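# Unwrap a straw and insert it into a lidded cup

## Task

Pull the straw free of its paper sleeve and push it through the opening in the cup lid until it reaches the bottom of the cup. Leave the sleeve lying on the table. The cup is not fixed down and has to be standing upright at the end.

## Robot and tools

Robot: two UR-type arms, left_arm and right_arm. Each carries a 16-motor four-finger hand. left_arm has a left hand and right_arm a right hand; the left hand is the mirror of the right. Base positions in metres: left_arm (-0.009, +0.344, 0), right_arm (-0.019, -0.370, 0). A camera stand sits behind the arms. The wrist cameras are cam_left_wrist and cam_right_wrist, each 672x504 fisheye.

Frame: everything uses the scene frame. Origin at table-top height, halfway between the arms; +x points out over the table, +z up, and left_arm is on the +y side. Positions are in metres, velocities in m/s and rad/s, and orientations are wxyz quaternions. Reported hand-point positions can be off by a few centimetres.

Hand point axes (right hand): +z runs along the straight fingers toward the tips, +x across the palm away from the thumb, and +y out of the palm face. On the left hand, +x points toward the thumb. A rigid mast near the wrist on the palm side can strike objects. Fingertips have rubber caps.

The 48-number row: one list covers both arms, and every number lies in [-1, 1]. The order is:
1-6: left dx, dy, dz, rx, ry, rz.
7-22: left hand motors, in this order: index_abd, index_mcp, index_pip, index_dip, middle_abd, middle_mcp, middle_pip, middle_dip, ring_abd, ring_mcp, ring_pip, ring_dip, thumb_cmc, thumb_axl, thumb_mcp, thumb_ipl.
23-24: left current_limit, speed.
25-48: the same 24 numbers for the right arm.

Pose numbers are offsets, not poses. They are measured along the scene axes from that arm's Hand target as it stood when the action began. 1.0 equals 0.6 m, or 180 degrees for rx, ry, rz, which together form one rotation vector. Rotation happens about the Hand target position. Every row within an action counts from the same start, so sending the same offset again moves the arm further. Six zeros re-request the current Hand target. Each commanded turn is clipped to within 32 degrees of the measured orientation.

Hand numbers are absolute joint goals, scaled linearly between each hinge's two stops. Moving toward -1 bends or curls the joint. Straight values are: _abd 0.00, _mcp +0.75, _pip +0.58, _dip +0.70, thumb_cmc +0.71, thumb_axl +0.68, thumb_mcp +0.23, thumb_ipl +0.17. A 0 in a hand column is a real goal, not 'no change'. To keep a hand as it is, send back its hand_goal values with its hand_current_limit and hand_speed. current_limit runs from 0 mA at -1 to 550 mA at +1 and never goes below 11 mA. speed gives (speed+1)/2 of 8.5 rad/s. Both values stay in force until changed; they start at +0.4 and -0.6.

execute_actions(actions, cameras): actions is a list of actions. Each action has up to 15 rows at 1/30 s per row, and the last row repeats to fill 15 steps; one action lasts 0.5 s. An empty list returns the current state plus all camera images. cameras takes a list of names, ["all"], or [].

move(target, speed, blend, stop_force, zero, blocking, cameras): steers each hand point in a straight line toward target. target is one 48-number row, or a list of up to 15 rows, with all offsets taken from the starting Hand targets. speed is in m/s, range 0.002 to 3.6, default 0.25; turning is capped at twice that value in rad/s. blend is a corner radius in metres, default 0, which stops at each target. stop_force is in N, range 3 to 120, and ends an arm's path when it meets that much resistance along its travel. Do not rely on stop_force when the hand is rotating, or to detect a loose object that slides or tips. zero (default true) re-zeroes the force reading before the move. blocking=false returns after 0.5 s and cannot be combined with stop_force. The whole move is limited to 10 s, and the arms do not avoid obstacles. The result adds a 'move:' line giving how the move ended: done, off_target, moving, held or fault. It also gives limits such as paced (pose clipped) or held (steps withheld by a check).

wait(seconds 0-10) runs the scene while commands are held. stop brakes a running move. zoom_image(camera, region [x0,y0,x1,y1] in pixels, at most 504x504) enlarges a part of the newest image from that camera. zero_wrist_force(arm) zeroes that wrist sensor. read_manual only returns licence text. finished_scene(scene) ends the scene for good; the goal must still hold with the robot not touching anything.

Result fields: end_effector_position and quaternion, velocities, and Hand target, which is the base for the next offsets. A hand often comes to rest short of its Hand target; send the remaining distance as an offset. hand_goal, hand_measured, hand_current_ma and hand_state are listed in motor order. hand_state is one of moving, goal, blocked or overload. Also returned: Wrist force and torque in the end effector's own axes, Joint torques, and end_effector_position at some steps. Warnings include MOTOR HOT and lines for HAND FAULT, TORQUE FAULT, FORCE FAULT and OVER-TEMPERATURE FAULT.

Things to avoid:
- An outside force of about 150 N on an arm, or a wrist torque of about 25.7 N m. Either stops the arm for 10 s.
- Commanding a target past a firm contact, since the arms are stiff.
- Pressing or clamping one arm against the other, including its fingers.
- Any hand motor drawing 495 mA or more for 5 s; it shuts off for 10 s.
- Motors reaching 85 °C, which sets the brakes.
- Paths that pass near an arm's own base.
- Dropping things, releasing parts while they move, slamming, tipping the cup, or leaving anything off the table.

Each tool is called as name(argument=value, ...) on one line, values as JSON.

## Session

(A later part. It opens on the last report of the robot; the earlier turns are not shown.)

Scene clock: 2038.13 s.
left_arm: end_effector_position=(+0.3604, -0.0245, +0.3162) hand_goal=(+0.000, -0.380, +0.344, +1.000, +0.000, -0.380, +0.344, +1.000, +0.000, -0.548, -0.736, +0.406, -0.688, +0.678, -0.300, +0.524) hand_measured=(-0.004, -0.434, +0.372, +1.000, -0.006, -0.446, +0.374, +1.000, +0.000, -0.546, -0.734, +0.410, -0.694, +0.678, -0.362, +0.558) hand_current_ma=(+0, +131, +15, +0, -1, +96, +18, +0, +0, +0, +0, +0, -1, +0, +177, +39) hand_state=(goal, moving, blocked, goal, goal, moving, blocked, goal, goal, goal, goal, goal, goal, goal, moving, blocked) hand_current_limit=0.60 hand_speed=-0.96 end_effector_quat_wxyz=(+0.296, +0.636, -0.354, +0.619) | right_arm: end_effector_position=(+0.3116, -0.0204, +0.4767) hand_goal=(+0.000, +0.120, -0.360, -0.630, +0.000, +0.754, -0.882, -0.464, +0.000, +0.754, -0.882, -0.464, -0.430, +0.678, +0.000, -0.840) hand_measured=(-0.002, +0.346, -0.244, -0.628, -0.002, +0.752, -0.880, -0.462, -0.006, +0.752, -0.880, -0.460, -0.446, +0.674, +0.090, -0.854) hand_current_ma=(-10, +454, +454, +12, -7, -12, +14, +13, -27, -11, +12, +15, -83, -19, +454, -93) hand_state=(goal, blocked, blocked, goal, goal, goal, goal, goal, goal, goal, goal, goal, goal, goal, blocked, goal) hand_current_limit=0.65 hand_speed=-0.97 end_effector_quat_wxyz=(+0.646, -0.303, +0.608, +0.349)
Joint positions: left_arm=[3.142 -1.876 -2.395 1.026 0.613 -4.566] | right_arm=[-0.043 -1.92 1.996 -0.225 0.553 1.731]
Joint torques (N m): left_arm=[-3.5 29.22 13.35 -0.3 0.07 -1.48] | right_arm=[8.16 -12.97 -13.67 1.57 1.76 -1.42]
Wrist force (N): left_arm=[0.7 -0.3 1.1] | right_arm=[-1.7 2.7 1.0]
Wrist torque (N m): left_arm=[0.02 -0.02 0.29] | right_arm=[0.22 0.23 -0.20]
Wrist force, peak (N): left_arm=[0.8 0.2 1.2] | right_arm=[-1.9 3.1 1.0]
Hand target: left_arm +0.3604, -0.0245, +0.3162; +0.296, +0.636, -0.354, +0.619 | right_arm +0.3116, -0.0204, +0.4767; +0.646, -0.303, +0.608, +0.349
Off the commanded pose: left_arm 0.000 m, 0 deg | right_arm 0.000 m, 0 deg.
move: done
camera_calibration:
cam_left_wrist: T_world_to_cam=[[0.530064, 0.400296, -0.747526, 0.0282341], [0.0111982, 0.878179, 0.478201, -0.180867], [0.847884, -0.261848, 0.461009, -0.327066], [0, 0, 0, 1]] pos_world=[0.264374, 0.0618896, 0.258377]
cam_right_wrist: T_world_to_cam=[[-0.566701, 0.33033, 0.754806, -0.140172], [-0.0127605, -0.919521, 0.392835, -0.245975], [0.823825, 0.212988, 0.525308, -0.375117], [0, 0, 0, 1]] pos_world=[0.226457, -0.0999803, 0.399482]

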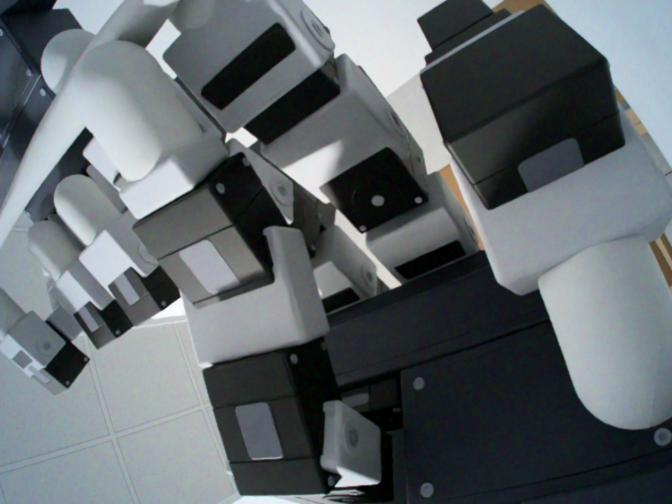

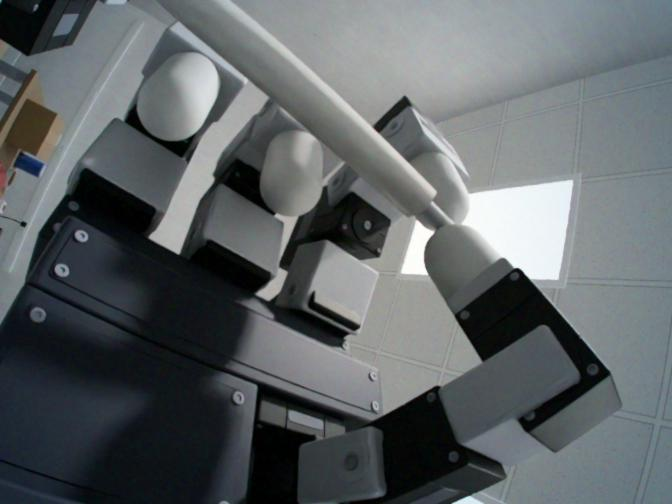

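wait(seconds=1, cameras=["cam_left_wrist"])

zoom_image(camera="cam_left_wrist", region=[0, 0, 252, 252])

Scene clock: 2042.93 s.
left_arm: end_effector_position=(+0.3604, -0.0245, +0.3162) hand_goal=(+0.000, -0.380, +0.344, +1.000, +0.000, -0.380, +0.344, +1.000, +0.000, -0.548, -0.736, +0.406, -0.688, +0.678, -0.300, +0.524) hand_measured=(-0.004, -0.382, +0.348, +1.000, -0.004, -0.382, +0.348, +1.000, +0.000, -0.546, -0.734, +0.410, -0.694, +0.678, -0.302, +0.526) hand_current_ma=(+0, +0, +0, +0, +0, +0, +0, +0, +0, +0, +0, +0, -1, +0, +0, +0) hand_state=(goal, goal, goal, goal, goal, goal, goal, goal, goal, goal, goal, goal, goal, goal, goal, goal) hand_current_limit=0.60 hand_speed=-0.96 end_effector_quat_wxyz=(+0.296, +0.636, -0.354, +0.619) | right_arm: end_effector_position=(+0.3116, -0.0204, +0.4767) hand_goal=(+0.000, +0.120, -0.360, -0.630, +0.000, +0.754, -0.882, -0.464, +0.000, +0.754, -0.882, -0.464, -0.430, +0.678, +0.000, -0.840) hand_measured=(-0.002, +0.346, -0.244, -0.628, -0.002, +0.752, -0.880, -0.462, -0.006, +0.752, -0.880, -0.460, -0.444, +0.676, +0.082, -0.854) hand_current_ma=(-10, +454, +454, +10, -7, -12, +14, +13, -27, -11, +12, +15, -70, -11, +454, -97) hand_state=(goal, blocked, blocked, goal, goal, goal, goal, goal, goal, goal, goal, goal, goal, goal, blocked, goal) hand_current_limit=0.65 hand_speed=-0.97 end_effector_quat_wxyz=(+0.646, -0.303, +0.608, +0.349)
Joint positions: left_arm=[3.142 -1.876 -2.395 1.026 0.613 -4.566] | right_arm=[-0.043 -1.92 1.996 -0.225 0.553 1.731]
Joint torques (N m): left_arm=[-3.89 30.47 13.33 -0.49 -0.01 -1.35] | right_arm=[8.61 -12.85 -15.08 1.47 1.64 -1.42]
Wrist force (N): left_arm=[0.6 0.3 0.7] | right_arm=[-2.0 2.4 1.0]
Wrist torque (N m): left_arm=[0.11 -0.01 0.27] | right_arm=[0.17 0.28 -0.23]
Wrist force, peak (N): left_arm=[0.9 0.4 1.4] | right_arm=[-1.9 2.9 1.2]
Hand target: left_arm +0.3604, -0.0245, +0.3162; +0.296, +0.636, -0.354, +0.619 | right_arm +0.3116, -0.0204, +0.4767; +0.646, -0.303, +0.608, +0.349
Off the commanded pose: left_arm 0.000 m, 0 deg | right_arm 0.000 m, 0 deg.
wait: 1.00 s; at rest from the start
camera_calibration:
cam_left_wrist: T_world_to_cam=[[0.530064, 0.400296, -0.747526, 0.0282341], [0.0111982, 0.878179, 0.478201, -0.180867], [0.847884, -0.261848, 0.461009, -0.327066], [0, 0, 0, 1]] pos_world=[0.264374, 0.0618896, 0.258377]
Images, in order (width x height): cam_left_wrist 672x504.

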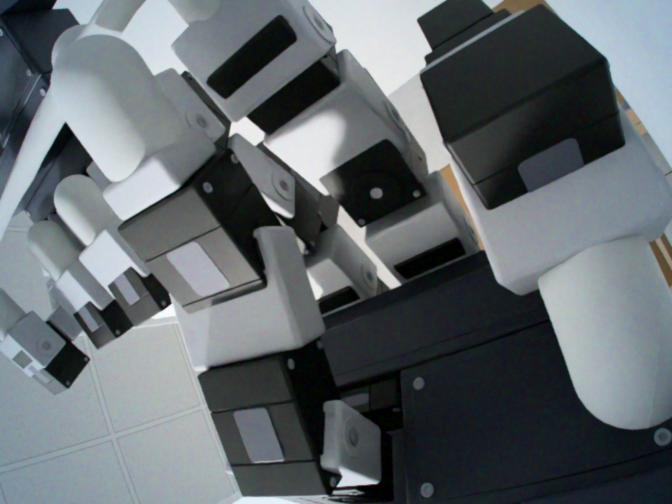

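Scaled by 2.000 from the camera's 672x504 image, which has a finer 960x720 frame.

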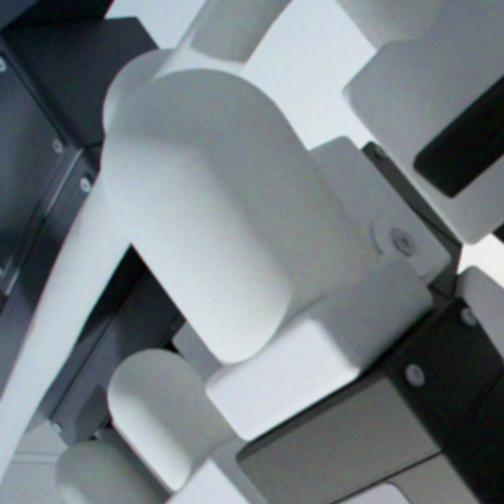

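move(target=[[0,0,0,0,0,0,0,-0.274,0.343,1.0,0,-0.274,0.343,1.0,0,-0.548,-0.737,0.406,-0.689,0.677,-0.225,0.524,0.5,-0.95,0,0,0,0,0,0,0,0.12,-0.36,-0.63,0,0.753,-0.883,-0.464,0,0.753,-0.883,-0.464,-0.43,0.677,0.0,-0.84,0.65,-0.97],[-0.0109,-0.0077,-0.025,0,0,0,0,-0.274,0.343,1.0,0,-0.274,0.343,1.0,0,-0.548,-0.737,0.406,-0.5,0.677,-0.225,0.524,0.5,-0.95,0,0,0,0,0,0,0,0.12,-0.36,-0.63,0,0.753,-0.883,-0.464,0,0.753,-0.883,-0.464,-0.43,0.677,0.0,-0.84,0.65,-0.97],[-0.0109,-0.0077,-0.088,0,0,0,0,-0.274,0.343,1.0,0,-0.274,0.343,1.0,0,-0.548,-0.737,0.406,-0.5,0.677,-0.225,0.524,0.5,-0.95,0,0,0,0,0,0,0,0.12,-0.36,-0.63,0,0.753,-0.883,-0.464,0,0.753,-0.883,-0.464,-0.43,0.677,0.0,-0.84,0.65,-0.97]], speed=0.05, cameras=["cam_left_wrist","cam_right_wrist"])

zoom_image(camera="cam_left_wrist", region=[0, 0, 252, 252])

Scene clock: 2066.53 s.
left_arm: end_effector_position=(+0.3539, -0.0291, +0.2635) hand_goal=(+0.000, -0.274, +0.344, +1.000, +0.000, -0.274, +0.344, +1.000, +0.000, -0.548, -0.736, +0.406, -0.500, +0.678, -0.224, +0.524) hand_measured=(-0.004, -0.276, +0.346, +1.000, -0.004, -0.276, +0.348, +1.000, +0.000, -0.546, -0.734, +0.410, -0.522, +0.678, -0.226, +0.526) hand_current_ma=(+0, +0, +0, +0, +0, +0, +0, +0, +0, +0, +0, +0, -10, +0, +0, +0) hand_state=(goal, goal, goal, goal, goal, goal, goal, goal, goal, goal, goal, goal, blocked, goal, goal, goal) hand_current_limit=0.50 hand_speed=-0.95 end_effector_quat_wxyz=(+0.296, +0.636, -0.354, +0.619) | right_arm: end_effector_position=(+0.3116, -0.0204, +0.4767) hand_goal=(+0.000, +0.120, -0.360, -0.630, +0.000, +0.754, -0.882, -0.464, +0.000, +0.754, -0.882, -0.464, -0.430, +0.678, +0.000, -0.840) hand_measured=(-0.002, +0.346, -0.244, -0.628, -0.002, +0.752, -0.880, -0.462, -0.006, +0.752, -0.880, -0.460, -0.444, +0.676, +0.082, -0.854) hand_current_ma=(-10, +454, +454, +10, -7, -12, +14, +13, -27, -11, +12, +15, -70, -11, +454, -97) hand_state=(goal, blocked, blocked, goal, goal, goal, goal, goal, goal, goal, goal, goal, goal, goal, blocked, goal) hand_current_limit=0.65 hand_speed=-0.97 end_effector_quat_wxyz=(+0.646, -0.303, +0.608, +0.349)
Joint positions: left_arm=[3.127 -2.045 -2.418 1.22 0.628 -4.569] | right_arm=[-0.043 -1.92 1.996 -0.225 0.553 1.731]
Joint torques (N m): left_arm=[0.27 16.16 13.99 3.43 -0.7 -2.88] | right_arm=[7.23 -14.03 -16.25 0.99 1.56 -1.43]
Wrist force (N): left_arm=[0.6 -0.2 0.8] | right_arm=[-1.9 2.7 1.1]
Wrist torque (N m): left_arm=[0.03 -0.01 0.30] | right_arm=[0.22 0.26 -0.22]
Wrist force, peak (N): left_arm=[1.2 0.2 0.8] | right_arm=[-2.0 2.9 1.0]
Hand target: left_arm +0.3539, -0.0291, +0.2634; +0.296, +0.636, -0.354, +0.619 | right_arm +0.3116, -0.0204, +0.4767; +0.646, -0.303, +0.608, +0.349
Off the commanded pose: left_arm 0.000 m, 0 deg | right_arm 0.000 m, 0 deg.
move: done
camera_calibration:
cam_left_wrist: T_world_to_cam=[[0.529956, 0.400329, -0.747585, -0.00583488], [0.0112383, 0.878167, 0.478222, -0.151567], [0.847951, -0.261838, 0.460891, -0.298458], [0, 0, 0, 1]] pos_world=[0.257874, 0.0572895, 0.205677]
cam_right_wrist: T_world_to_cam=[[-0.566701, 0.33033, 0.754806, -0.140172], [-0.0127605, -0.919521, 0.392835, -0.245975], [0.823825, 0.212988, 0.525308, -0.375117], [0, 0, 0, 1]] pos_world=[0.226457, -0.0999803, 0.399482]

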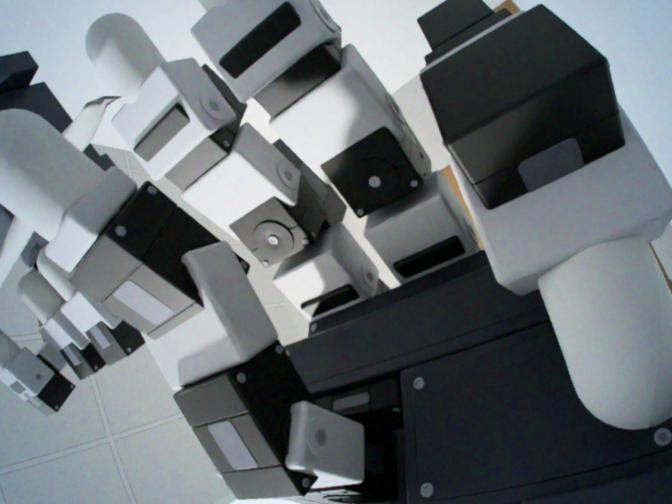

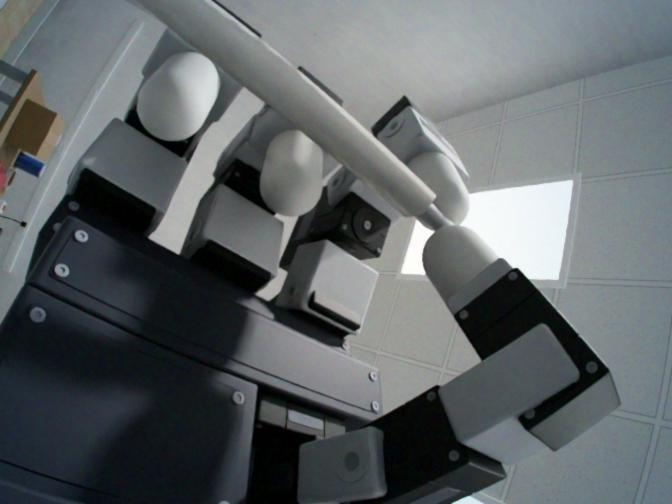

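Scaled by 2.000 from the camera's 672x504 image, which has a finer 960x720 frame.

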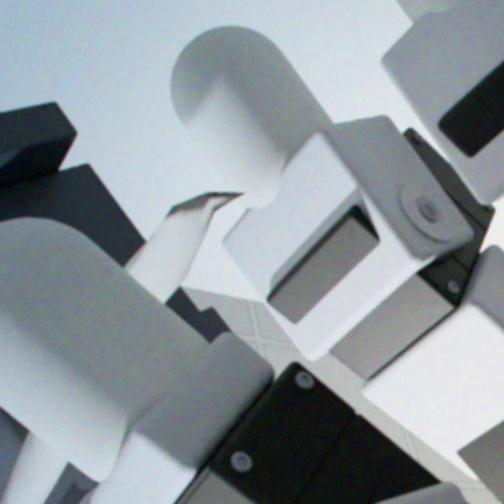

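move(target=[0,0,0,0,0,0,0,-0.42,0.343,1.0,0,-0.274,0.343,1.0,0,-0.548,-0.737,0.406,-0.5,0.677,-0.35,0.524,0.2,-0.96,0,0,0,0,0,0,0,0.12,-0.36,-0.63,0,0.753,-0.883,-0.464,0,0.753,-0.883,-0.464,-0.43,0.677,0.0,-0.84,0.65,-0.97], speed=0.05, cameras=["cam_left_wrist","cam_right_wrist"])

zoom_image(camera="cam_left_wrist", region=[0, 0, 252, 252])

Scene clock: 2089.80 s.
left_arm: end_effector_position=(+0.3539, -0.0291, +0.2634) hand_goal=(+0.000, -0.420, +0.344, +1.000, +0.000, -0.274, +0.344, +1.000, +0.000, -0.548, -0.736, +0.406, -0.500, +0.678, -0.350, +0.524) hand_measured=(-0.004, -0.378, +0.352, +1.000, -0.004, -0.276, +0.348, +1.000, +0.000, -0.546, -0.734, +0.410, -0.522, +0.678, -0.318, +0.530) hand_current_ma=(+0, +36, +2, +0, +0, +0, +0, +0, +0, +0, +0, +0, -9, +0, +31, +2) hand_state=(goal, blocked, goal, goal, goal, goal, goal, goal, goal, goal, goal, goal, blocked, goal, blocked, goal) hand_current_limit=0.20 hand_speed=-0.96 end_effector_quat_wxyz=(+0.296, +0.636, -0.354, +0.619) | right_arm: end_effector_position=(+0.3116, -0.0204, +0.4767) hand_goal=(+0.000, +0.120, -0.360, -0.630, +0.000, +0.754, -0.882, -0.464, +0.000, +0.754, -0.882, -0.464, -0.430, +0.678, +0.000, -0.840) hand_measured=(-0.002, +0.346, -0.244, -0.628, -0.002, +0.752, -0.880, -0.462, -0.006, +0.752, -0.880, -0.460, -0.444, +0.676, +0.082, -0.854) hand_current_ma=(-10, +454, +454, +10, -7, -12, +14, +13, -27, -11, +12, +15, -70, -11, +454, -98) hand_state=(goal, blocked, blocked, goal, goal, goal, goal, goal, goal, goal, goal, goal, goal, goal, blocked, goal) hand_current_limit=0.65 hand_speed=-0.97 end_effector_quat_wxyz=(+0.646, -0.303, +0.608, +0.349)
Joint positions: left_arm=[3.127 -2.045 -2.418 1.221 0.628 -4.569] | right_arm=[-0.043 -1.92 1.996 -0.225 0.553 1.731]
Joint torques (N m): left_arm=[3.2 15.96 13.54 3.38 -1.17 -2.55] | right_arm=[8.06 -12.73 -17.29 0.7 1.43 -1.54]
Wrist force (N): left_arm=[0.5 -0.1 0.8] | right_arm=[-1.7 2.4 0.9]
Wrist torque (N m): left_arm=[0.04 -0.01 0.29] | right_arm=[0.19 0.24 -0.22]
Wrist force, peak (N): left_arm=[0.7 -0.1 1.1] | right_arm=[-1.8 2.9 1.1]
Hand target: left_arm +0.3539, -0.0291, +0.2634; +0.296, +0.636, -0.354, +0.619 | right_arm +0.3116, -0.0204, +0.4767; +0.646, -0.303, +0.608, +0.349
Off the commanded pose: left_arm 0.000 m, 0 deg | right_arm 0.000 m, 0 deg.
move: done
camera_calibration:
cam_left_wrist: T_world_to_cam=[[0.530064, 0.400296, -0.747526, -0.00594849], [0.0111982, 0.878179, 0.478201, -0.151505], [0.847884, -0.261848, 0.461009, -0.298418], [0, 0, 0, 1]] pos_world=[0.257874, 0.0572896, 0.205577]
cam_right_wrist: T_world_to_cam=[[-0.566701, 0.33033, 0.754806, -0.140172], [-0.0127605, -0.919521, 0.392835, -0.245975], [0.823825, 0.212988, 0.525308, -0.375117], [0, 0, 0, 1]] pos_world=[0.226457, -0.0999803, 0.399482]

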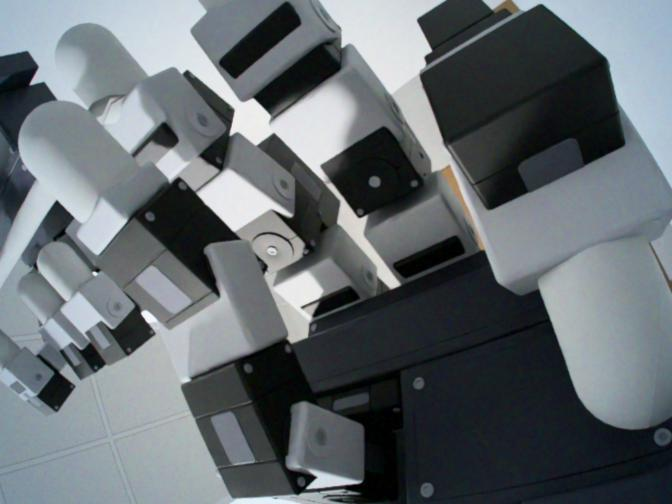

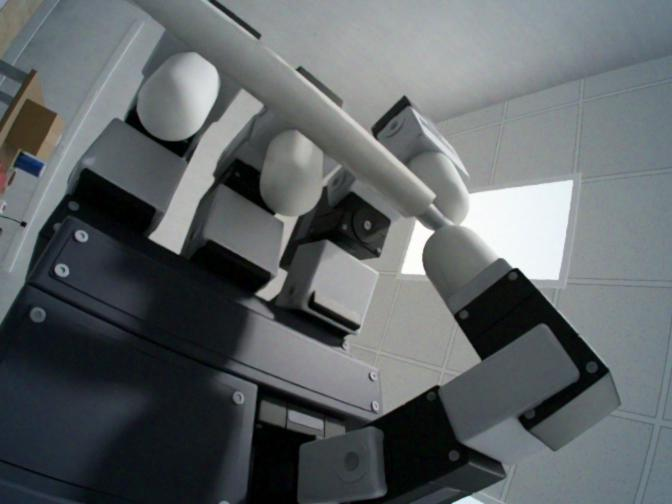

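Scaled by 2.000 from the camera's 672x504 image, which has a finer 960x720 frame.

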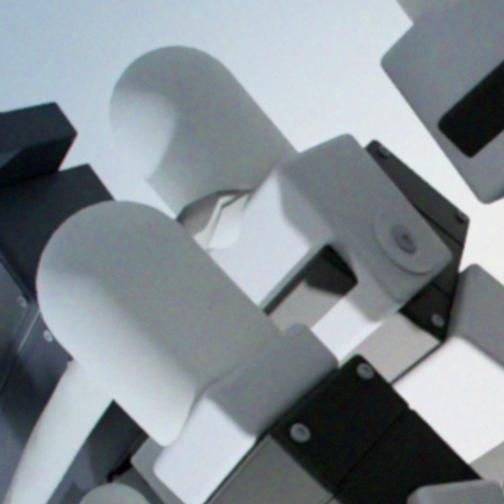

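move(target=[0,0,0,0,0,0,0,-0.46,0.343,1.0,0,-0.274,0.343,1.0,0,-0.548,-0.737,0.406,-0.5,0.677,-0.39,0.524,0.2,-0.97,0,0,0,0,0,0,0,0.12,-0.36,-0.63,0,0.753,-0.883,-0.464,0,0.753,-0.883,-0.464,-0.43,0.677,0.0,-0.84,0.65,-0.97], speed=0.05, cameras=["cam_left_wrist","cam_right_wrist"])

zoom_image(camera="cam_left_wrist", region=[0, 0, 252, 252])

zoom_image(camera="cam_right_wrist", region=[370, 110, 534, 274])

Scene clock: 2102.53 s.
left_arm: end_effector_position=(+0.3539, -0.0291, +0.2634) hand_goal=(+0.000, -0.460, +0.344, +1.000, +0.000, -0.274, +0.344, +1.000, +0.000, -0.548, -0.736, +0.406, -0.500, +0.678, -0.390, +0.524) hand_measured=(-0.004, -0.380, +0.362, +1.000, -0.004, -0.276, +0.348, +1.000, +0.000, -0.546, -0.734, +0.410, -0.522, +0.678, -0.334, +0.538) hand_current_ma=(+0, +124, +8, +0, +0, +0, +0, +0, +0, +0, +0, +0, -9, +0, +92, +8) hand_state=(goal, blocked, goal, goal, goal, goal, goal, goal, goal, goal, goal, goal, blocked, goal, blocked, goal) hand_current_limit=0.20 hand_speed=-0.97 end_effector_quat_wxyz=(+0.296, +0.636, -0.354, +0.619) | right_arm: end_effector_position=(+0.3116, -0.0204, +0.4767) hand_goal=(+0.000, +0.120, -0.360, -0.630, +0.000, +0.754, -0.882, -0.464, +0.000, +0.754, -0.882, -0.464, -0.430, +0.678, +0.000, -0.840) hand_measured=(-0.002, +0.346, -0.244, -0.628, -0.002, +0.752, -0.880, -0.462, -0.006, +0.752, -0.880, -0.460, -0.444, +0.676, +0.082, -0.854) hand_current_ma=(-10, +454, +454, +10, -7, -12, +14, +13, -27, -11, +12, +15, -70, -11, +454, -98) hand_state=(goal, blocked, blocked, goal, goal, goal, goal, goal, goal, goal, goal, goal, goal, goal, blocked, goal) hand_current_limit=0.65 hand_speed=-0.97 end_effector_quat_wxyz=(+0.646, -0.303, +0.608, +0.349)
Joint positions: left_arm=[3.127 -2.045 -2.418 1.221 0.628 -4.569] | right_arm=[-0.043 -1.92 1.996 -0.225 0.553 1.731]
Joint torques (N m): left_arm=[5.25 15.78 14.23 3.22 -1.15 -2.74] | right_arm=[7.24 -13.7 -18.32 0.7 1.36 -1.47]
Wrist force (N): left_arm=[0.6 0.1 1.0] | right_arm=[-1.9 2.5 1.0]
Wrist torque (N m): left_arm=[0.06 -0.02 0.30] | right_arm=[0.19 0.26 -0.23]
Wrist force, peak (N): left_arm=[1.1 -0.2 0.9] | right_arm=[-1.8 2.9 1.3]
Hand target: left_arm +0.3539, -0.0291, +0.2634; +0.296, +0.636, -0.354, +0.619 | right_arm +0.3116, -0.0204, +0.4767; +0.646, -0.303, +0.608, +0.349
Off the commanded pose: left_arm 0.000 m, 0 deg | right_arm 0.000 m, 0 deg.
move: done
camera_calibration:
cam_left_wrist: T_world_to_cam=[[0.530064, 0.400296, -0.747526, -0.00594849], [0.0111982, 0.878179, 0.478201, -0.151505], [0.847884, -0.261848, 0.461009, -0.298418], [0, 0, 0, 1]] pos_world=[0.257874, 0.0572896, 0.205577]
cam_right_wrist: T_world_to_cam=[[-0.566701, 0.33033, 0.754806, -0.140172], [-0.0127605, -0.919521, 0.392835, -0.245975], [0.823825, 0.212988, 0.525308, -0.375117], [0, 0, 0, 1]] pos_world=[0.226457, -0.0999803, 0.399482]

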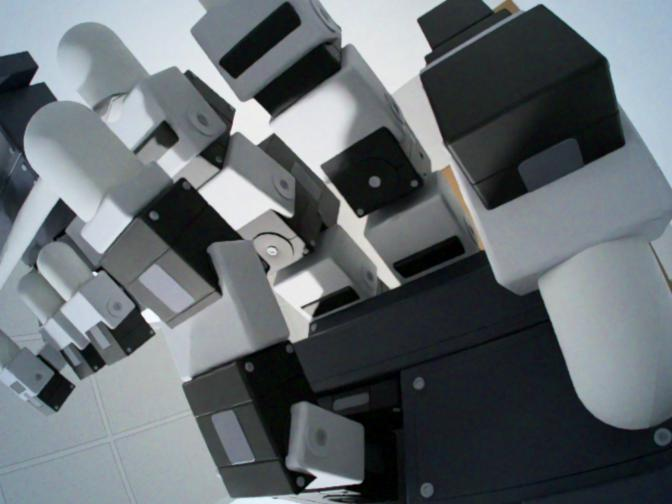

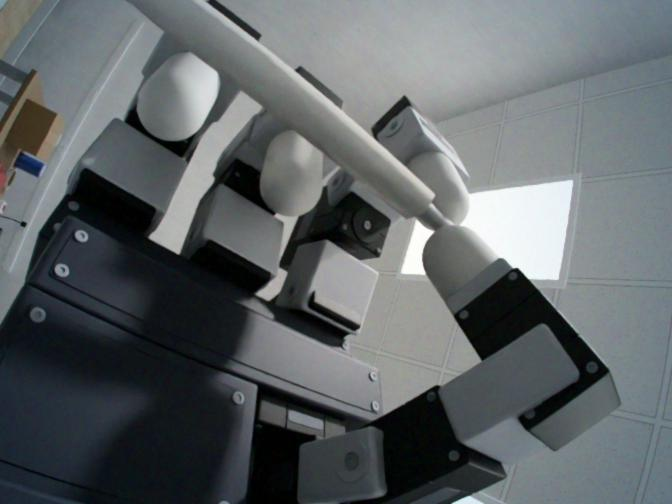

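Scaled by 2.000 from the camera's 672x504 image, which has a finer 960x720 frame.

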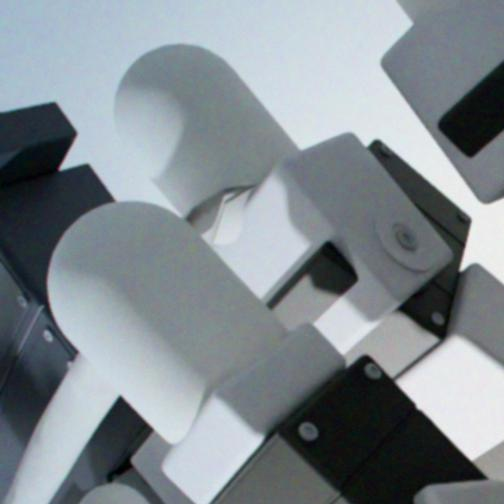

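Scaled by 3.073 from the camera's 672x504 image, which has a finer 960x720 frame.

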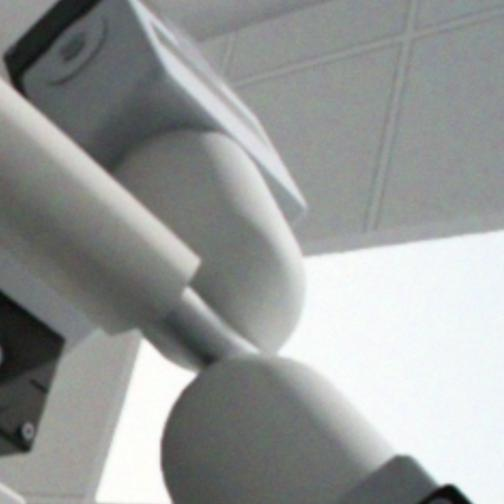

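move(target=[0,0,0,0,0,0,0,-0.274,0.343,1.0,0,-0.274,0.343,1.0,0,-0.548,-0.737,0.406,-0.5,0.677,-0.225,0.524,0.2,-0.95,0,0,0,0,0,0,0,0.12,-0.36,-0.63,0,0.753,-0.883,-0.464,0,0.753,-0.883,-0.464,-0.43,0.677,0.0,-0.84,0.65,-0.97], speed=0.05, cameras=["cam_left_wrist"])

zoom_image(camera="cam_left_wrist", region=[40, 60, 164, 184])

Scene clock: 2132.53 s.
left_arm: end_effector_position=(+0.3539, -0.0291, +0.2634) hand_goal=(+0.000, -0.274, +0.344, +1.000, +0.000, -0.274, +0.344, +1.000, +0.000, -0.548, -0.736, +0.406, -0.500, +0.678, -0.224, +0.524) hand_measured=(-0.004, -0.276, +0.348, +1.000, -0.004, -0.276, +0.348, +1.000, +0.000, -0.546, -0.734, +0.410, -0.522, +0.678, -0.226, +0.526) hand_current_ma=(+0, +0, +0, +0, +0, +0, +0, +0, +0, +0, +0, +0, -9, +0, +0, +0) hand_state=(goal, goal, goal, goal, goal, goal, goal, goal, goal, goal, goal, goal, blocked, goal, goal, goal) hand_current_limit=0.20 hand_speed=-0.95 end_effector_quat_wxyz=(+0.296, +0.636, -0.354, +0.619) | right_arm: end_effector_position=(+0.3116, -0.0204, +0.4767) hand_goal=(+0.000, +0.120, -0.360, -0.630, +0.000, +0.754, -0.882, -0.464, +0.000, +0.754, -0.882, -0.464, -0.430, +0.678, +0.000, -0.840) hand_measured=(-0.002, +0.346, -0.244, -0.628, -0.002, +0.752, -0.880, -0.462, -0.006, +0.752, -0.880, -0.460, -0.444, +0.676, +0.082, -0.854) hand_current_ma=(-10, +454, +454, +10, -7, -12, +14, +13, -27, -11, +12, +15, -70, -10, +454, -100) hand_state=(goal, blocked, blocked, goal, goal, goal, goal, goal, goal, goal, goal, goal, goal, goal, blocked, goal) hand_current_limit=0.65 hand_speed=-0.97 end_effector_quat_wxyz=(+0.646, -0.303, +0.608, +0.349)
Joint positions: left_arm=[3.127 -2.045 -2.418 1.221 0.628 -4.569] | right_arm=[-0.043 -1.92 1.996 -0.225 0.553 1.731]
Joint torques (N m): left_arm=[4.36 15.98 13.54 3.03 -0.96 -2.73] | right_arm=[7.24 -12.77 -19.3 0.34 1.31 -1.42]
Wrist force (N): left_arm=[0.7 0.0 0.9] | right_arm=[-1.6 2.4 1.0]
Wrist torque (N m): left_arm=[0.07 -0.02 0.30] | right_arm=[0.18 0.22 -0.20]
Wrist force, peak (N): left_arm=[0.9 0.0 1.2] | right_arm=[-2.0 2.6 1.2]
Hand target: left_arm +0.3539, -0.0291, +0.2634; +0.296, +0.636, -0.354, +0.619 | right_arm +0.3116, -0.0204, +0.4767; +0.646, -0.303, +0.608, +0.349
Off the commanded pose: left_arm 0.000 m, 0 deg | right_arm 0.000 m, 0 deg.
move: done
camera_calibration:
cam_left_wrist: T_world_to_cam=[[0.530064, 0.400296, -0.747526, -0.00594849], [0.0111982, 0.878179, 0.478201, -0.151505], [0.847884, -0.261848, 0.461009, -0.298418], [0, 0, 0, 1]] pos_world=[0.257874, 0.0572896, 0.205577]
Images, in order (width x height): cam_left_wrist 672x504.

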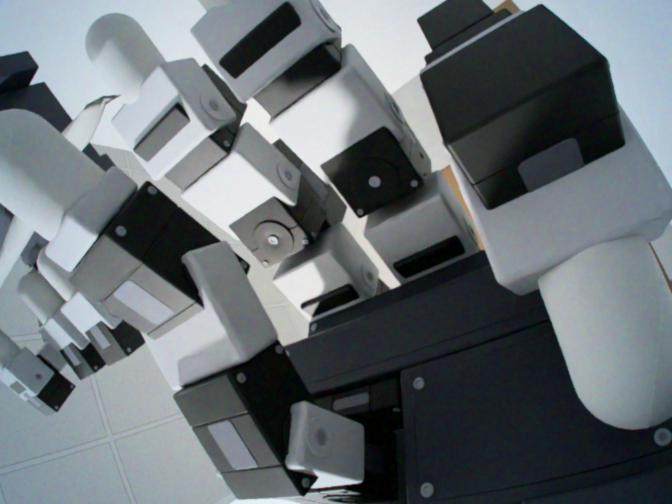

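Scaled by 4.065 from the camera's 672x504 image, which has a finer 960x720 frame.

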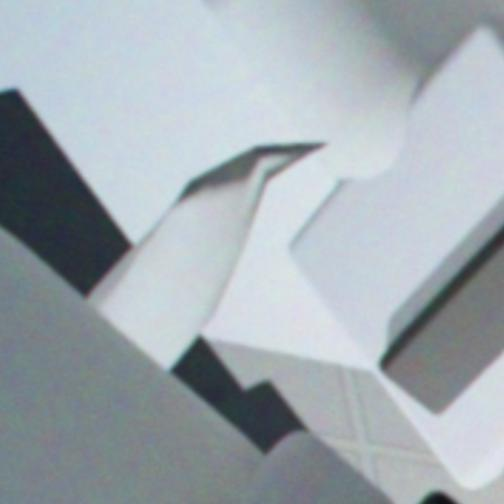

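move(target=[-0.029,-0.0598,0,0.0047,0.0231,-0.2778,0,-0.274,0.343,1.0,0,-0.274,0.343,1.0,0,-0.548,-0.737,0.406,-0.5,0.677,-0.225,0.524,0.2,-0.95,0,0,0,0,0,0,0,0.12,-0.36,-0.63,0,0.753,-0.883,-0.464,0,0.753,-0.883,-0.464,-0.43,0.677,0.0,-0.84,0.65,-0.97], speed=0.08, cameras=["cam_left_wrist","cam_right_wrist"])

zoom_image(camera="cam_left_wrist", region=[40, 60, 164, 184])

Scene clock: 2185.50 s.
left_arm: end_effector_position=(+0.3364, -0.0658, +0.2634) hand_goal=(+0.000, -0.274, +0.344, +1.000, +0.000, -0.274, +0.344, +1.000, +0.000, -0.548, -0.736, +0.406, -0.500, +0.678, -0.224, +0.524) hand_measured=(-0.004, -0.276, +0.346, +1.000, -0.004, -0.276, +0.348, +1.000, +0.000, -0.546, -0.734, +0.410, -0.522, +0.678, -0.226, +0.526) hand_current_ma=(+0, +0, +0, +0, +0, +0, +0, +0, +0, +0, +0, +0, -9, +0, +0, +0) hand_state=(goal, goal, goal, goal, goal, goal, goal, goal, goal, goal, goal, goal, blocked, goal, goal, goal) hand_current_limit=0.20 hand_speed=-0.95 end_effector_quat_wxyz=(+0.533, +0.464, -0.530, +0.468) | right_arm: end_effector_position=(+0.3116, -0.0204, +0.4767) hand_goal=(+0.000, +0.120, -0.360, -0.630, +0.000, +0.754, -0.882, -0.464, +0.000, +0.754, -0.882, -0.464, -0.430, +0.678, +0.000, -0.840) hand_measured=(-0.002, +0.346, -0.244, -0.628, -0.002, +0.752, -0.880, -0.462, -0.006, +0.752, -0.880, -0.460, -0.444, +0.676, +0.082, -0.854) hand_current_ma=(-10, +454, +454, +10, -7, -12, +14, +13, -27, -11, +12, +15, -70, -10, +454, -100) hand_state=(goal, blocked, blocked, goal, goal, goal, goal, goal, goal, goal, goal, goal, goal, goal, blocked, goal) hand_current_limit=0.65 hand_speed=-0.97 end_effector_quat_wxyz=(+0.646, -0.303, +0.608, +0.349)
Joint positions: left_arm=[3.007 -2.075 -2.136 0.008 -0.008 -3.65] | right_arm=[-0.043 -1.92 1.996 -0.225 0.553 1.731]
Joint torques (N m): left_arm=[-8.73 21.46 20.43 4.04 -2.72 -2.7] | right_arm=[7.23 -13.19 -21.41 -0.02 0.99 -1.34]
Wrist force (N): left_arm=[0.8 0.1 0.8] | right_arm=[-1.8 2.7 1.0]
Wrist torque (N m): left_arm=[0.07 -0.04 0.30] | right_arm=[0.22 0.25 -0.21]
Wrist force, peak (N): left_arm=[0.8 0.1 1.3] | right_arm=[-1.9 2.9 1.2]
Hand target: left_arm +0.3365, -0.0650, +0.2634; +0.537, +0.450, -0.583, +0.411 | right_arm +0.3116, -0.0204, +0.4767; +0.646, -0.303, +0.608, +0.349
Off the commanded pose: left_arm 0.001 m, 9 deg | right_arm 0.000 m, 0 deg.
move: off_target (left_arm)
camera_calibration:
cam_left_wrist: T_world_to_cam=[[0.607716, -0.111192, -0.786332, -0.0315124], [0.635905, 0.661254, 0.397954, -0.32237], [0.475716, -0.741875, 0.472562, -0.202644], [0, 0, 0, 1]] pos_world=[0.320548, 0.059328, 0.199271]
cam_right_wrist: T_world_to_cam=[[-0.566701, 0.33033, 0.754806, -0.140172], [-0.0127605, -0.919521, 0.392835, -0.245975], [0.823825, 0.212988, 0.525308, -0.375117], [0, 0, 0, 1]] pos_world=[0.226457, -0.0999803, 0.399482]

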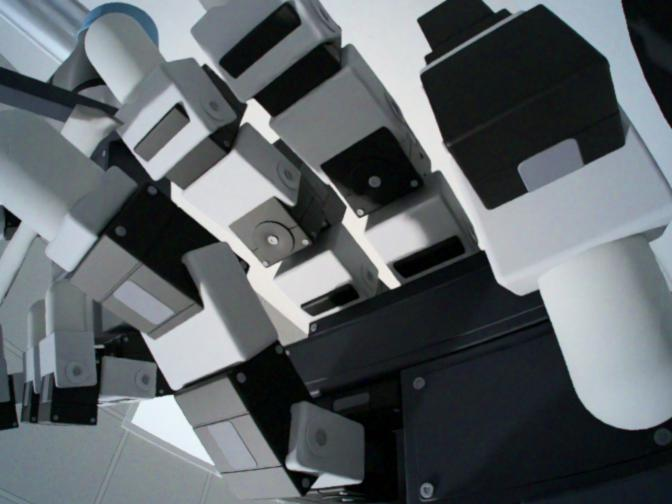

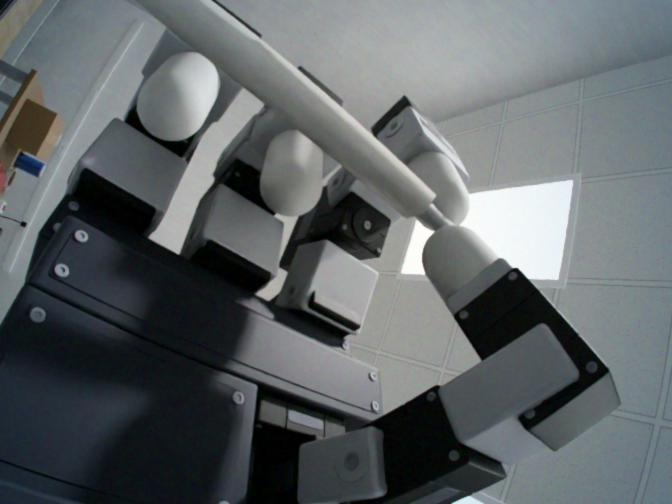

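Scaled by 4.065 from the camera's 672x504 image, which has a finer 960x720 frame.

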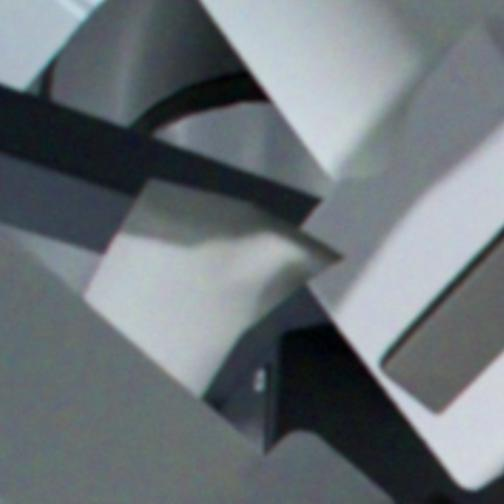

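move(target=[0,0,0,0,0,0,0,-0.43,0.343,1.0,0,-0.274,0.343,1.0,0,-0.548,-0.737,0.406,-0.5,0.677,-0.35,0.524,0.2,-0.96,0,0,0,0,0,0,0,0.12,-0.36,-0.63,0,0.753,-0.883,-0.464,0,0.753,-0.883,-0.464,-0.43,0.677,0.0,-0.84,0.65,-0.97], speed=0.08, cameras=["cam_left_wrist"])

zoom_image(camera="cam_left_wrist", region=[40, 60, 164, 184])

Scene clock: 2201.80 s.
left_arm: end_effector_position=(+0.3364, -0.0658, +0.2634) hand_goal=(+0.000, -0.430, +0.344, +1.000, +0.000, -0.274, +0.344, +1.000, +0.000, -0.548, -0.736, +0.406, -0.500, +0.678, -0.350, +0.524) hand_measured=(-0.004, -0.406, +0.346, +1.000, -0.004, -0.276, +0.348, +1.000, +0.000, -0.546, -0.734, +0.410, -0.520, +0.678, -0.334, +0.526) hand_current_ma=(+0, +12, +0, +0, +0, +0, +0, +0, +0, +0, +0, +0, -8, +0, +9, +0) hand_state=(goal, blocked, goal, goal, goal, goal, goal, goal, goal, goal, goal, goal, blocked, goal, goal, goal) hand_current_limit=0.20 hand_speed=-0.96 end_effector_quat_wxyz=(+0.534, +0.464, -0.530, +0.468) | right_arm: end_effector_position=(+0.3116, -0.0204, +0.4767) hand_goal=(+0.000, +0.120, -0.360, -0.630, +0.000, +0.754, -0.882, -0.464, +0.000, +0.754, -0.882, -0.464, -0.430, +0.678, +0.000, -0.840) hand_measured=(-0.002, +0.352, -0.244, -0.624, -0.002, +0.752, -0.880, -0.462, -0.006, +0.752, -0.880, -0.460, -0.440, +0.678, +0.058, -0.862) hand_current_ma=(-10, +453, +454, +32, -7, -12, +14, +13, -27, -11, +12, +15, -51, +0, +383, -142) hand_state=(goal, blocked, blocked, goal, goal, goal, goal, goal, goal, goal, goal, goal, goal, goal, blocked, blocked) hand_current_limit=0.65 hand_speed=-0.97 end_effector_quat_wxyz=(+0.646, -0.303, +0.608, +0.349)
Joint positions: left_arm=[3.007 -2.075 -2.136 0.009 -0.008 -3.65] | right_arm=[-0.043 -1.92 1.996 -0.225 0.553 1.731]
Joint torques (N m): left_arm=[-9.17 21.65 19.01 4.28 -2.76 -2.7] | right_arm=[6.38 -11.79 -22.43 -0.35 0.87 -1.37]
Wrist force (N): left_arm=[0.8 0.1 1.0] | right_arm=[-1.6 2.5 1.0]
Wrist torque (N m): left_arm=[0.06 -0.05 0.29] | right_arm=[0.20 0.23 -0.20]
Wrist force, peak (N): left_arm=[1.2 0.2 1.1] | right_arm=[-2.0 2.7 1.1]
Hand target: left_arm +0.3364, -0.0658, +0.2634; +0.534, +0.464, -0.530, +0.468 (not the last commanded pose) | right_arm +0.3116, -0.0204, +0.4767; +0.646, -0.303, +0.608, +0.349
Off the commanded pose: left_arm 0.001 m, 9 deg | right_arm 0.000 m, 0 deg.
move: off_target (left_arm)
camera_calibration:
cam_left_wrist: T_world_to_cam=[[0.60762, -0.111293, -0.786392, -0.0314639], [0.635998, 0.661237, 0.397835, -0.322375], [0.475715, -0.741876, 0.472563, -0.202644], [0, 0, 0, 1]] pos_world=[0.320549, 0.0593282, 0.199271]
Images, in order (width x height): cam_left_wrist 672x504.

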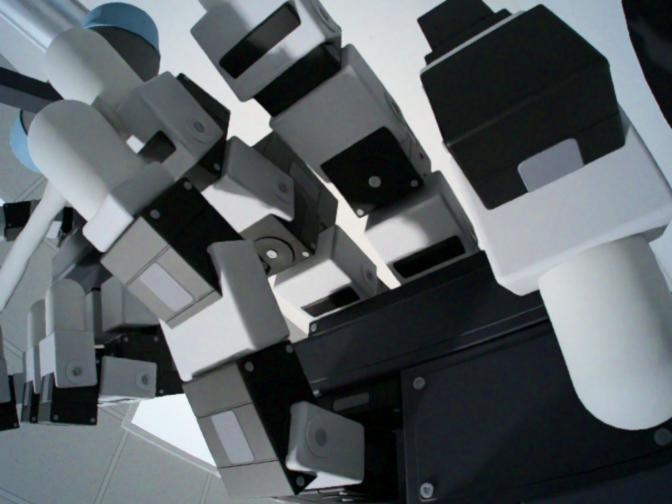

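Scaled by 4.065 from the camera's 672x504 image, which has a finer 960x720 frame.

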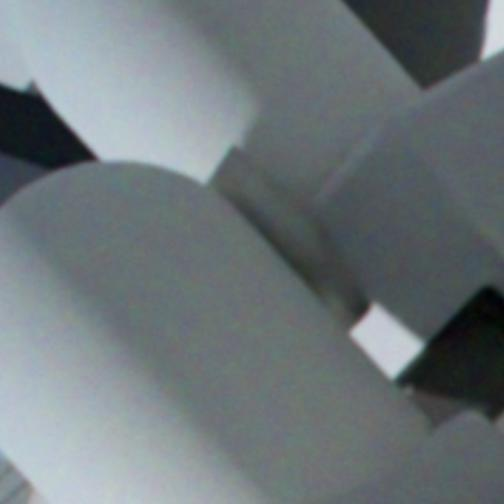

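move(target=[0,0,0,0,0,0,0,-0.50,0.343,1.0,0,-0.274,0.343,1.0,0,-0.548,-0.737,0.406,-0.5,0.677,-0.43,0.515,0.4,-0.96,0,0,0,0,0,0,0,0.12,-0.36,-0.63,0,0.753,-0.883,-0.464,0,0.753,-0.883,-0.464,-0.43,0.677,0.0,-0.84,0.3,-0.97], speed=0.08, cameras=["cam_left_wrist","cam_right_wrist"])

zoom_image(camera="cam_left_wrist", region=[40, 60, 164, 184])

zoom_image(camera="cam_right_wrist", region=[370, 110, 534, 274])

Scene clock: 2212.87 s.
left_arm: end_effector_position=(+0.3364, -0.0658, +0.2634) hand_goal=(+0.000, -0.500, +0.344, +1.000, +0.000, -0.274, +0.344, +1.000, +0.000, -0.548, -0.736, +0.406, -0.500, +0.678, -0.430, +0.516) hand_measured=(-0.004, -0.416, +0.356, +1.000, -0.004, -0.276, +0.348, +1.000, +0.000, -0.546, -0.734, +0.410, -0.520, +0.678, -0.344, +0.528) hand_current_ma=(+0, +112, +4, +0, +0, +0, +0, +0, +0, +0, +0, +0, -8, +0, +97, +6) hand_state=(goal, moving, moving, goal, goal, goal, goal, goal, goal, goal, goal, goal, blocked, goal, moving, moving) hand_current_limit=0.40 hand_speed=-0.96 end_effector_quat_wxyz=(+0.534, +0.464, -0.530, +0.468) | right_arm: end_effector_position=(+0.3116, -0.0204, +0.4767) hand_goal=(+0.000, +0.120, -0.360, -0.630, +0.000, +0.754, -0.882, -0.464, +0.000, +0.754, -0.882, -0.464, -0.430, +0.678, +0.000, -0.840) hand_measured=(-0.002, +0.358, -0.244, -0.624, -0.002, +0.752, -0.880, -0.462, -0.006, +0.752, -0.880, -0.460, -0.440, +0.678, +0.050, -0.862) hand_current_ma=(-10, +358, +358, +32, -7, -12, +14, +13, -27, -11, +12, +15, -46, +2, +328, -142) hand_state=(goal, blocked, blocked, goal, goal, goal, goal, goal, goal, goal, goal, goal, goal, goal, blocked, blocked) hand_current_limit=0.30 hand_speed=-0.97 end_effector_quat_wxyz=(+0.646, -0.303, +0.608, +0.349)
Joint positions: left_arm=[3.007 -2.075 -2.136 0.009 -0.008 -3.65] | right_arm=[-0.043 -1.92 1.996 -0.225 0.553 1.731]
Joint torques (N m): left_arm=[-9 23 19.64 4.22 -2.77 -2.63] | right_arm=[7.72 -13.1 -22.93 -0.62 0.92 -1.18]
Wrist force (N): left_arm=[0.8 0.1 0.8] | right_arm=[-2.0 2.8 1.2]
Wrist torque (N m): left_arm=[0.10 -0.07 0.26] | right_arm=[0.21 0.28 -0.24]
Wrist force, peak (N): left_arm=[1.4 0.2 1.1] | right_arm=[-2.0 2.8 1.2]
Hand target: left_arm +0.3364, -0.0658, +0.2634; +0.534, +0.464, -0.530, +0.468 | right_arm +0.3116, -0.0204, +0.4767; +0.646, -0.303, +0.608, +0.349
Off the commanded pose: left_arm 0.000 m, 0 deg | right_arm 0.000 m, 0 deg.
move: done
camera_calibration:
cam_left_wrist: T_world_to_cam=[[0.60762, -0.111293, -0.786392, -0.0314639], [0.635998, 0.661237, 0.397835, -0.322375], [0.475715, -0.741876, 0.472563, -0.202644], [0, 0, 0, 1]] pos_world=[0.320549, 0.0593282, 0.199271]
cam_right_wrist: T_world_to_cam=[[-0.566701, 0.33033, 0.754806, -0.140172], [-0.0127605, -0.919521, 0.392835, -0.245975], [0.823825, 0.212988, 0.525308, -0.375117], [0, 0, 0, 1]] pos_world=[0.226457, -0.0999803, 0.399482]

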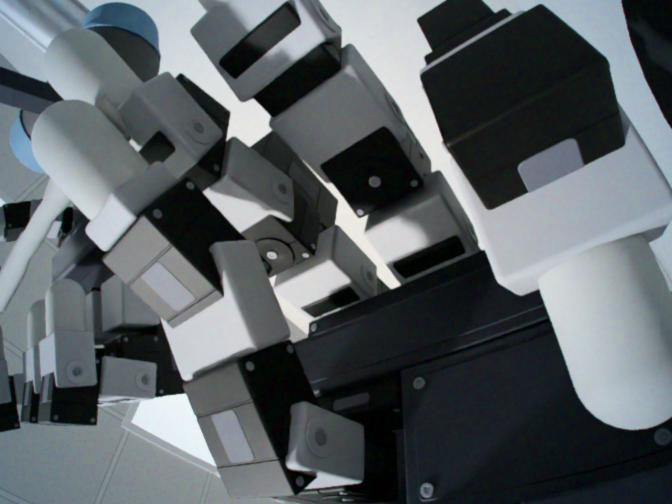

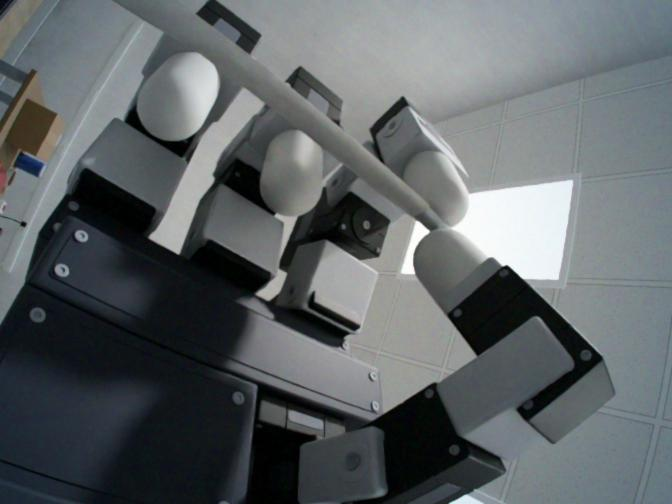

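Scaled by 4.065 from the camera's 672x504 image, which has a finer 960x720 frame.

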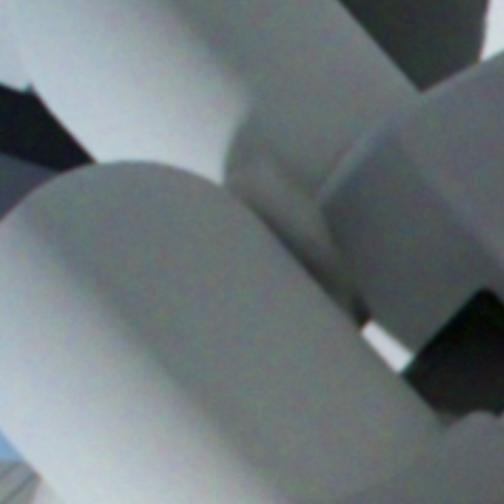

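Scaled by 3.073 from the camera's 672x504 image, which has a finer 960x720 frame.

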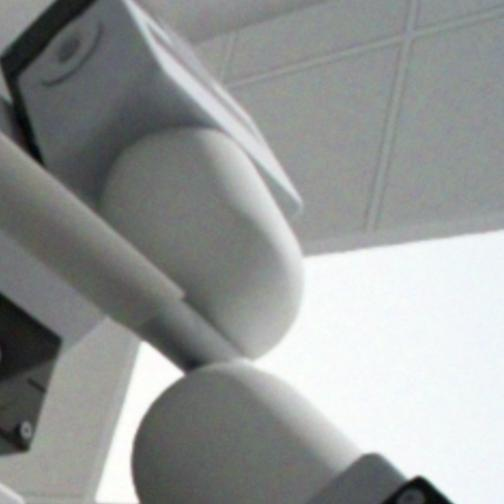

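wait(seconds=2, cameras=["cam_left_wrist","cam_right_wrist"])

zoom_image(camera="cam_right_wrist", region=[370, 110, 534, 274])

Scene clock: 2225.00 s.
left_arm: end_effector_position=(+0.3364, -0.0658, +0.2634) hand_goal=(+0.000, -0.500, +0.344, +1.000, +0.000, -0.274, +0.344, +1.000, +0.000, -0.548, -0.736, +0.406, -0.500, +0.678, -0.430, +0.516) hand_measured=(-0.004, -0.418, +0.364, +1.000, -0.004, -0.276, +0.348, +1.000, +0.000, -0.546, -0.734, +0.410, -0.520, +0.678, -0.354, +0.534) hand_current_ma=(+0, +125, +8, +0, +0, +0, +0, +0, +0, +0, +0, +0, -8, +0, +159, +12) hand_state=(goal, blocked, goal, goal, goal, goal, goal, goal, goal, goal, goal, goal, goal, goal, blocked, goal) hand_current_limit=0.40 hand_speed=-0.96 end_effector_quat_wxyz=(+0.534, +0.464, -0.530, +0.468) | right_arm: end_effector_position=(+0.3116, -0.0204, +0.4767) hand_goal=(+0.000, +0.120, -0.360, -0.630, +0.000, +0.754, -0.882, -0.464, +0.000, +0.754, -0.882, -0.464, -0.430, +0.678, +0.000, -0.840) hand_measured=(-0.002, +0.358, -0.244, -0.624, -0.002, +0.752, -0.880, -0.462, -0.006, +0.752, -0.880, -0.460, -0.440, +0.678, +0.050, -0.862) hand_current_ma=(-10, +357, +357, +32, -7, -12, +14, +13, -27, -11, +12, +15, -46, +2, +328, -142) hand_state=(goal, blocked, blocked, goal, goal, goal, goal, goal, goal, goal, goal, goal, goal, goal, blocked, blocked) hand_current_limit=0.30 hand_speed=-0.97 end_effector_quat_wxyz=(+0.646, -0.303, +0.608, +0.349)
Joint positions: left_arm=[3.007 -2.075 -2.136 0.009 -0.008 -3.65] | right_arm=[-0.043 -1.92 1.996 -0.225 0.553 1.731]
Joint torques (N m): left_arm=[-7.43 23.42 18.87 4 -2.8 -2.71] | right_arm=[6.6 -13.3 -24.02 -0.72 0.91 -1.33]
Wrist force (N): left_arm=[0.8 -0.1 0.6] | right_arm=[-1.8 2.6 1.2]
Wrist torque (N m): left_arm=[0.08 -0.09 0.28] | right_arm=[0.18 0.25 -0.22]
Wrist force, peak (N): left_arm=[1.2 0.1 1.1] | right_arm=[-2.0 3.0 1.2]
Hand target: left_arm +0.3364, -0.0658, +0.2634; +0.534, +0.464, -0.530, +0.468 | right_arm +0.3116, -0.0204, +0.4767; +0.646, -0.303, +0.608, +0.349
Off the commanded pose: left_arm 0.000 m, 0 deg | right_arm 0.000 m, 0 deg.
wait: 2.00 s; at rest from the start
camera_calibration:
cam_left_wrist: T_world_to_cam=[[0.60762, -0.111293, -0.786392, -0.0314639], [0.635998, 0.661237, 0.397835, -0.322375], [0.475715, -0.741876, 0.472563, -0.202644], [0, 0, 0, 1]] pos_world=[0.320549, 0.0593282, 0.199271]
cam_right_wrist: T_world_to_cam=[[-0.566701, 0.33033, 0.754806, -0.140172], [-0.0127605, -0.919521, 0.392835, -0.245975], [0.823825, 0.212988, 0.525308, -0.375117], [0, 0, 0, 1]] pos_world=[0.226457, -0.0999803, 0.399482]

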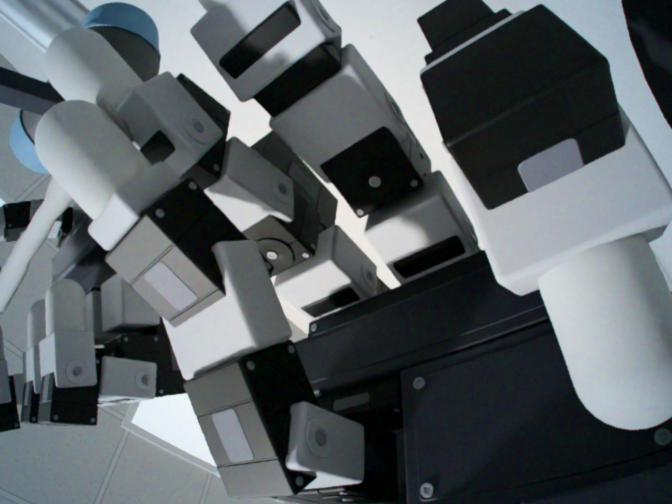

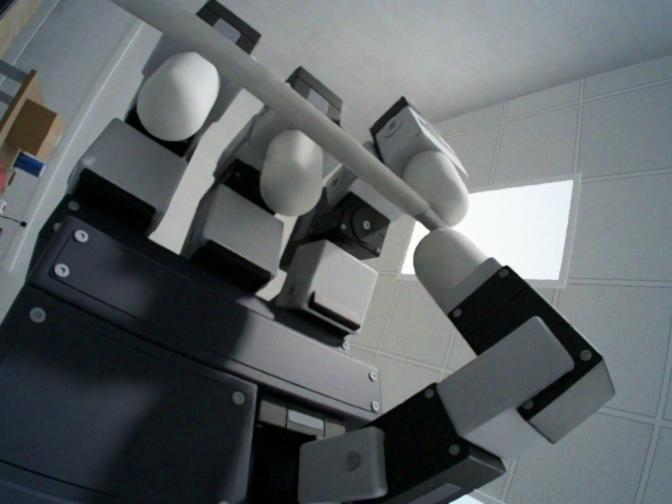

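Scaled by 3.073 from the camera's 672x504 image, which has a finer 960x720 frame.

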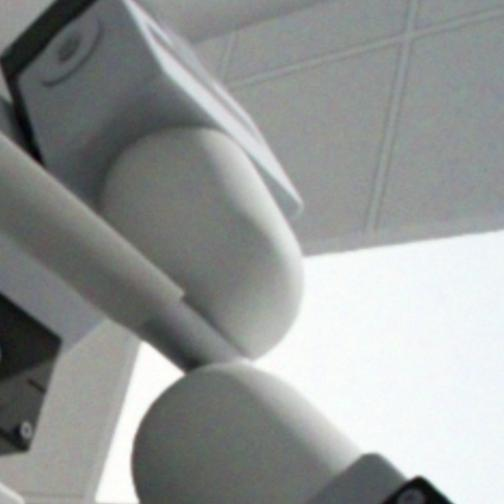

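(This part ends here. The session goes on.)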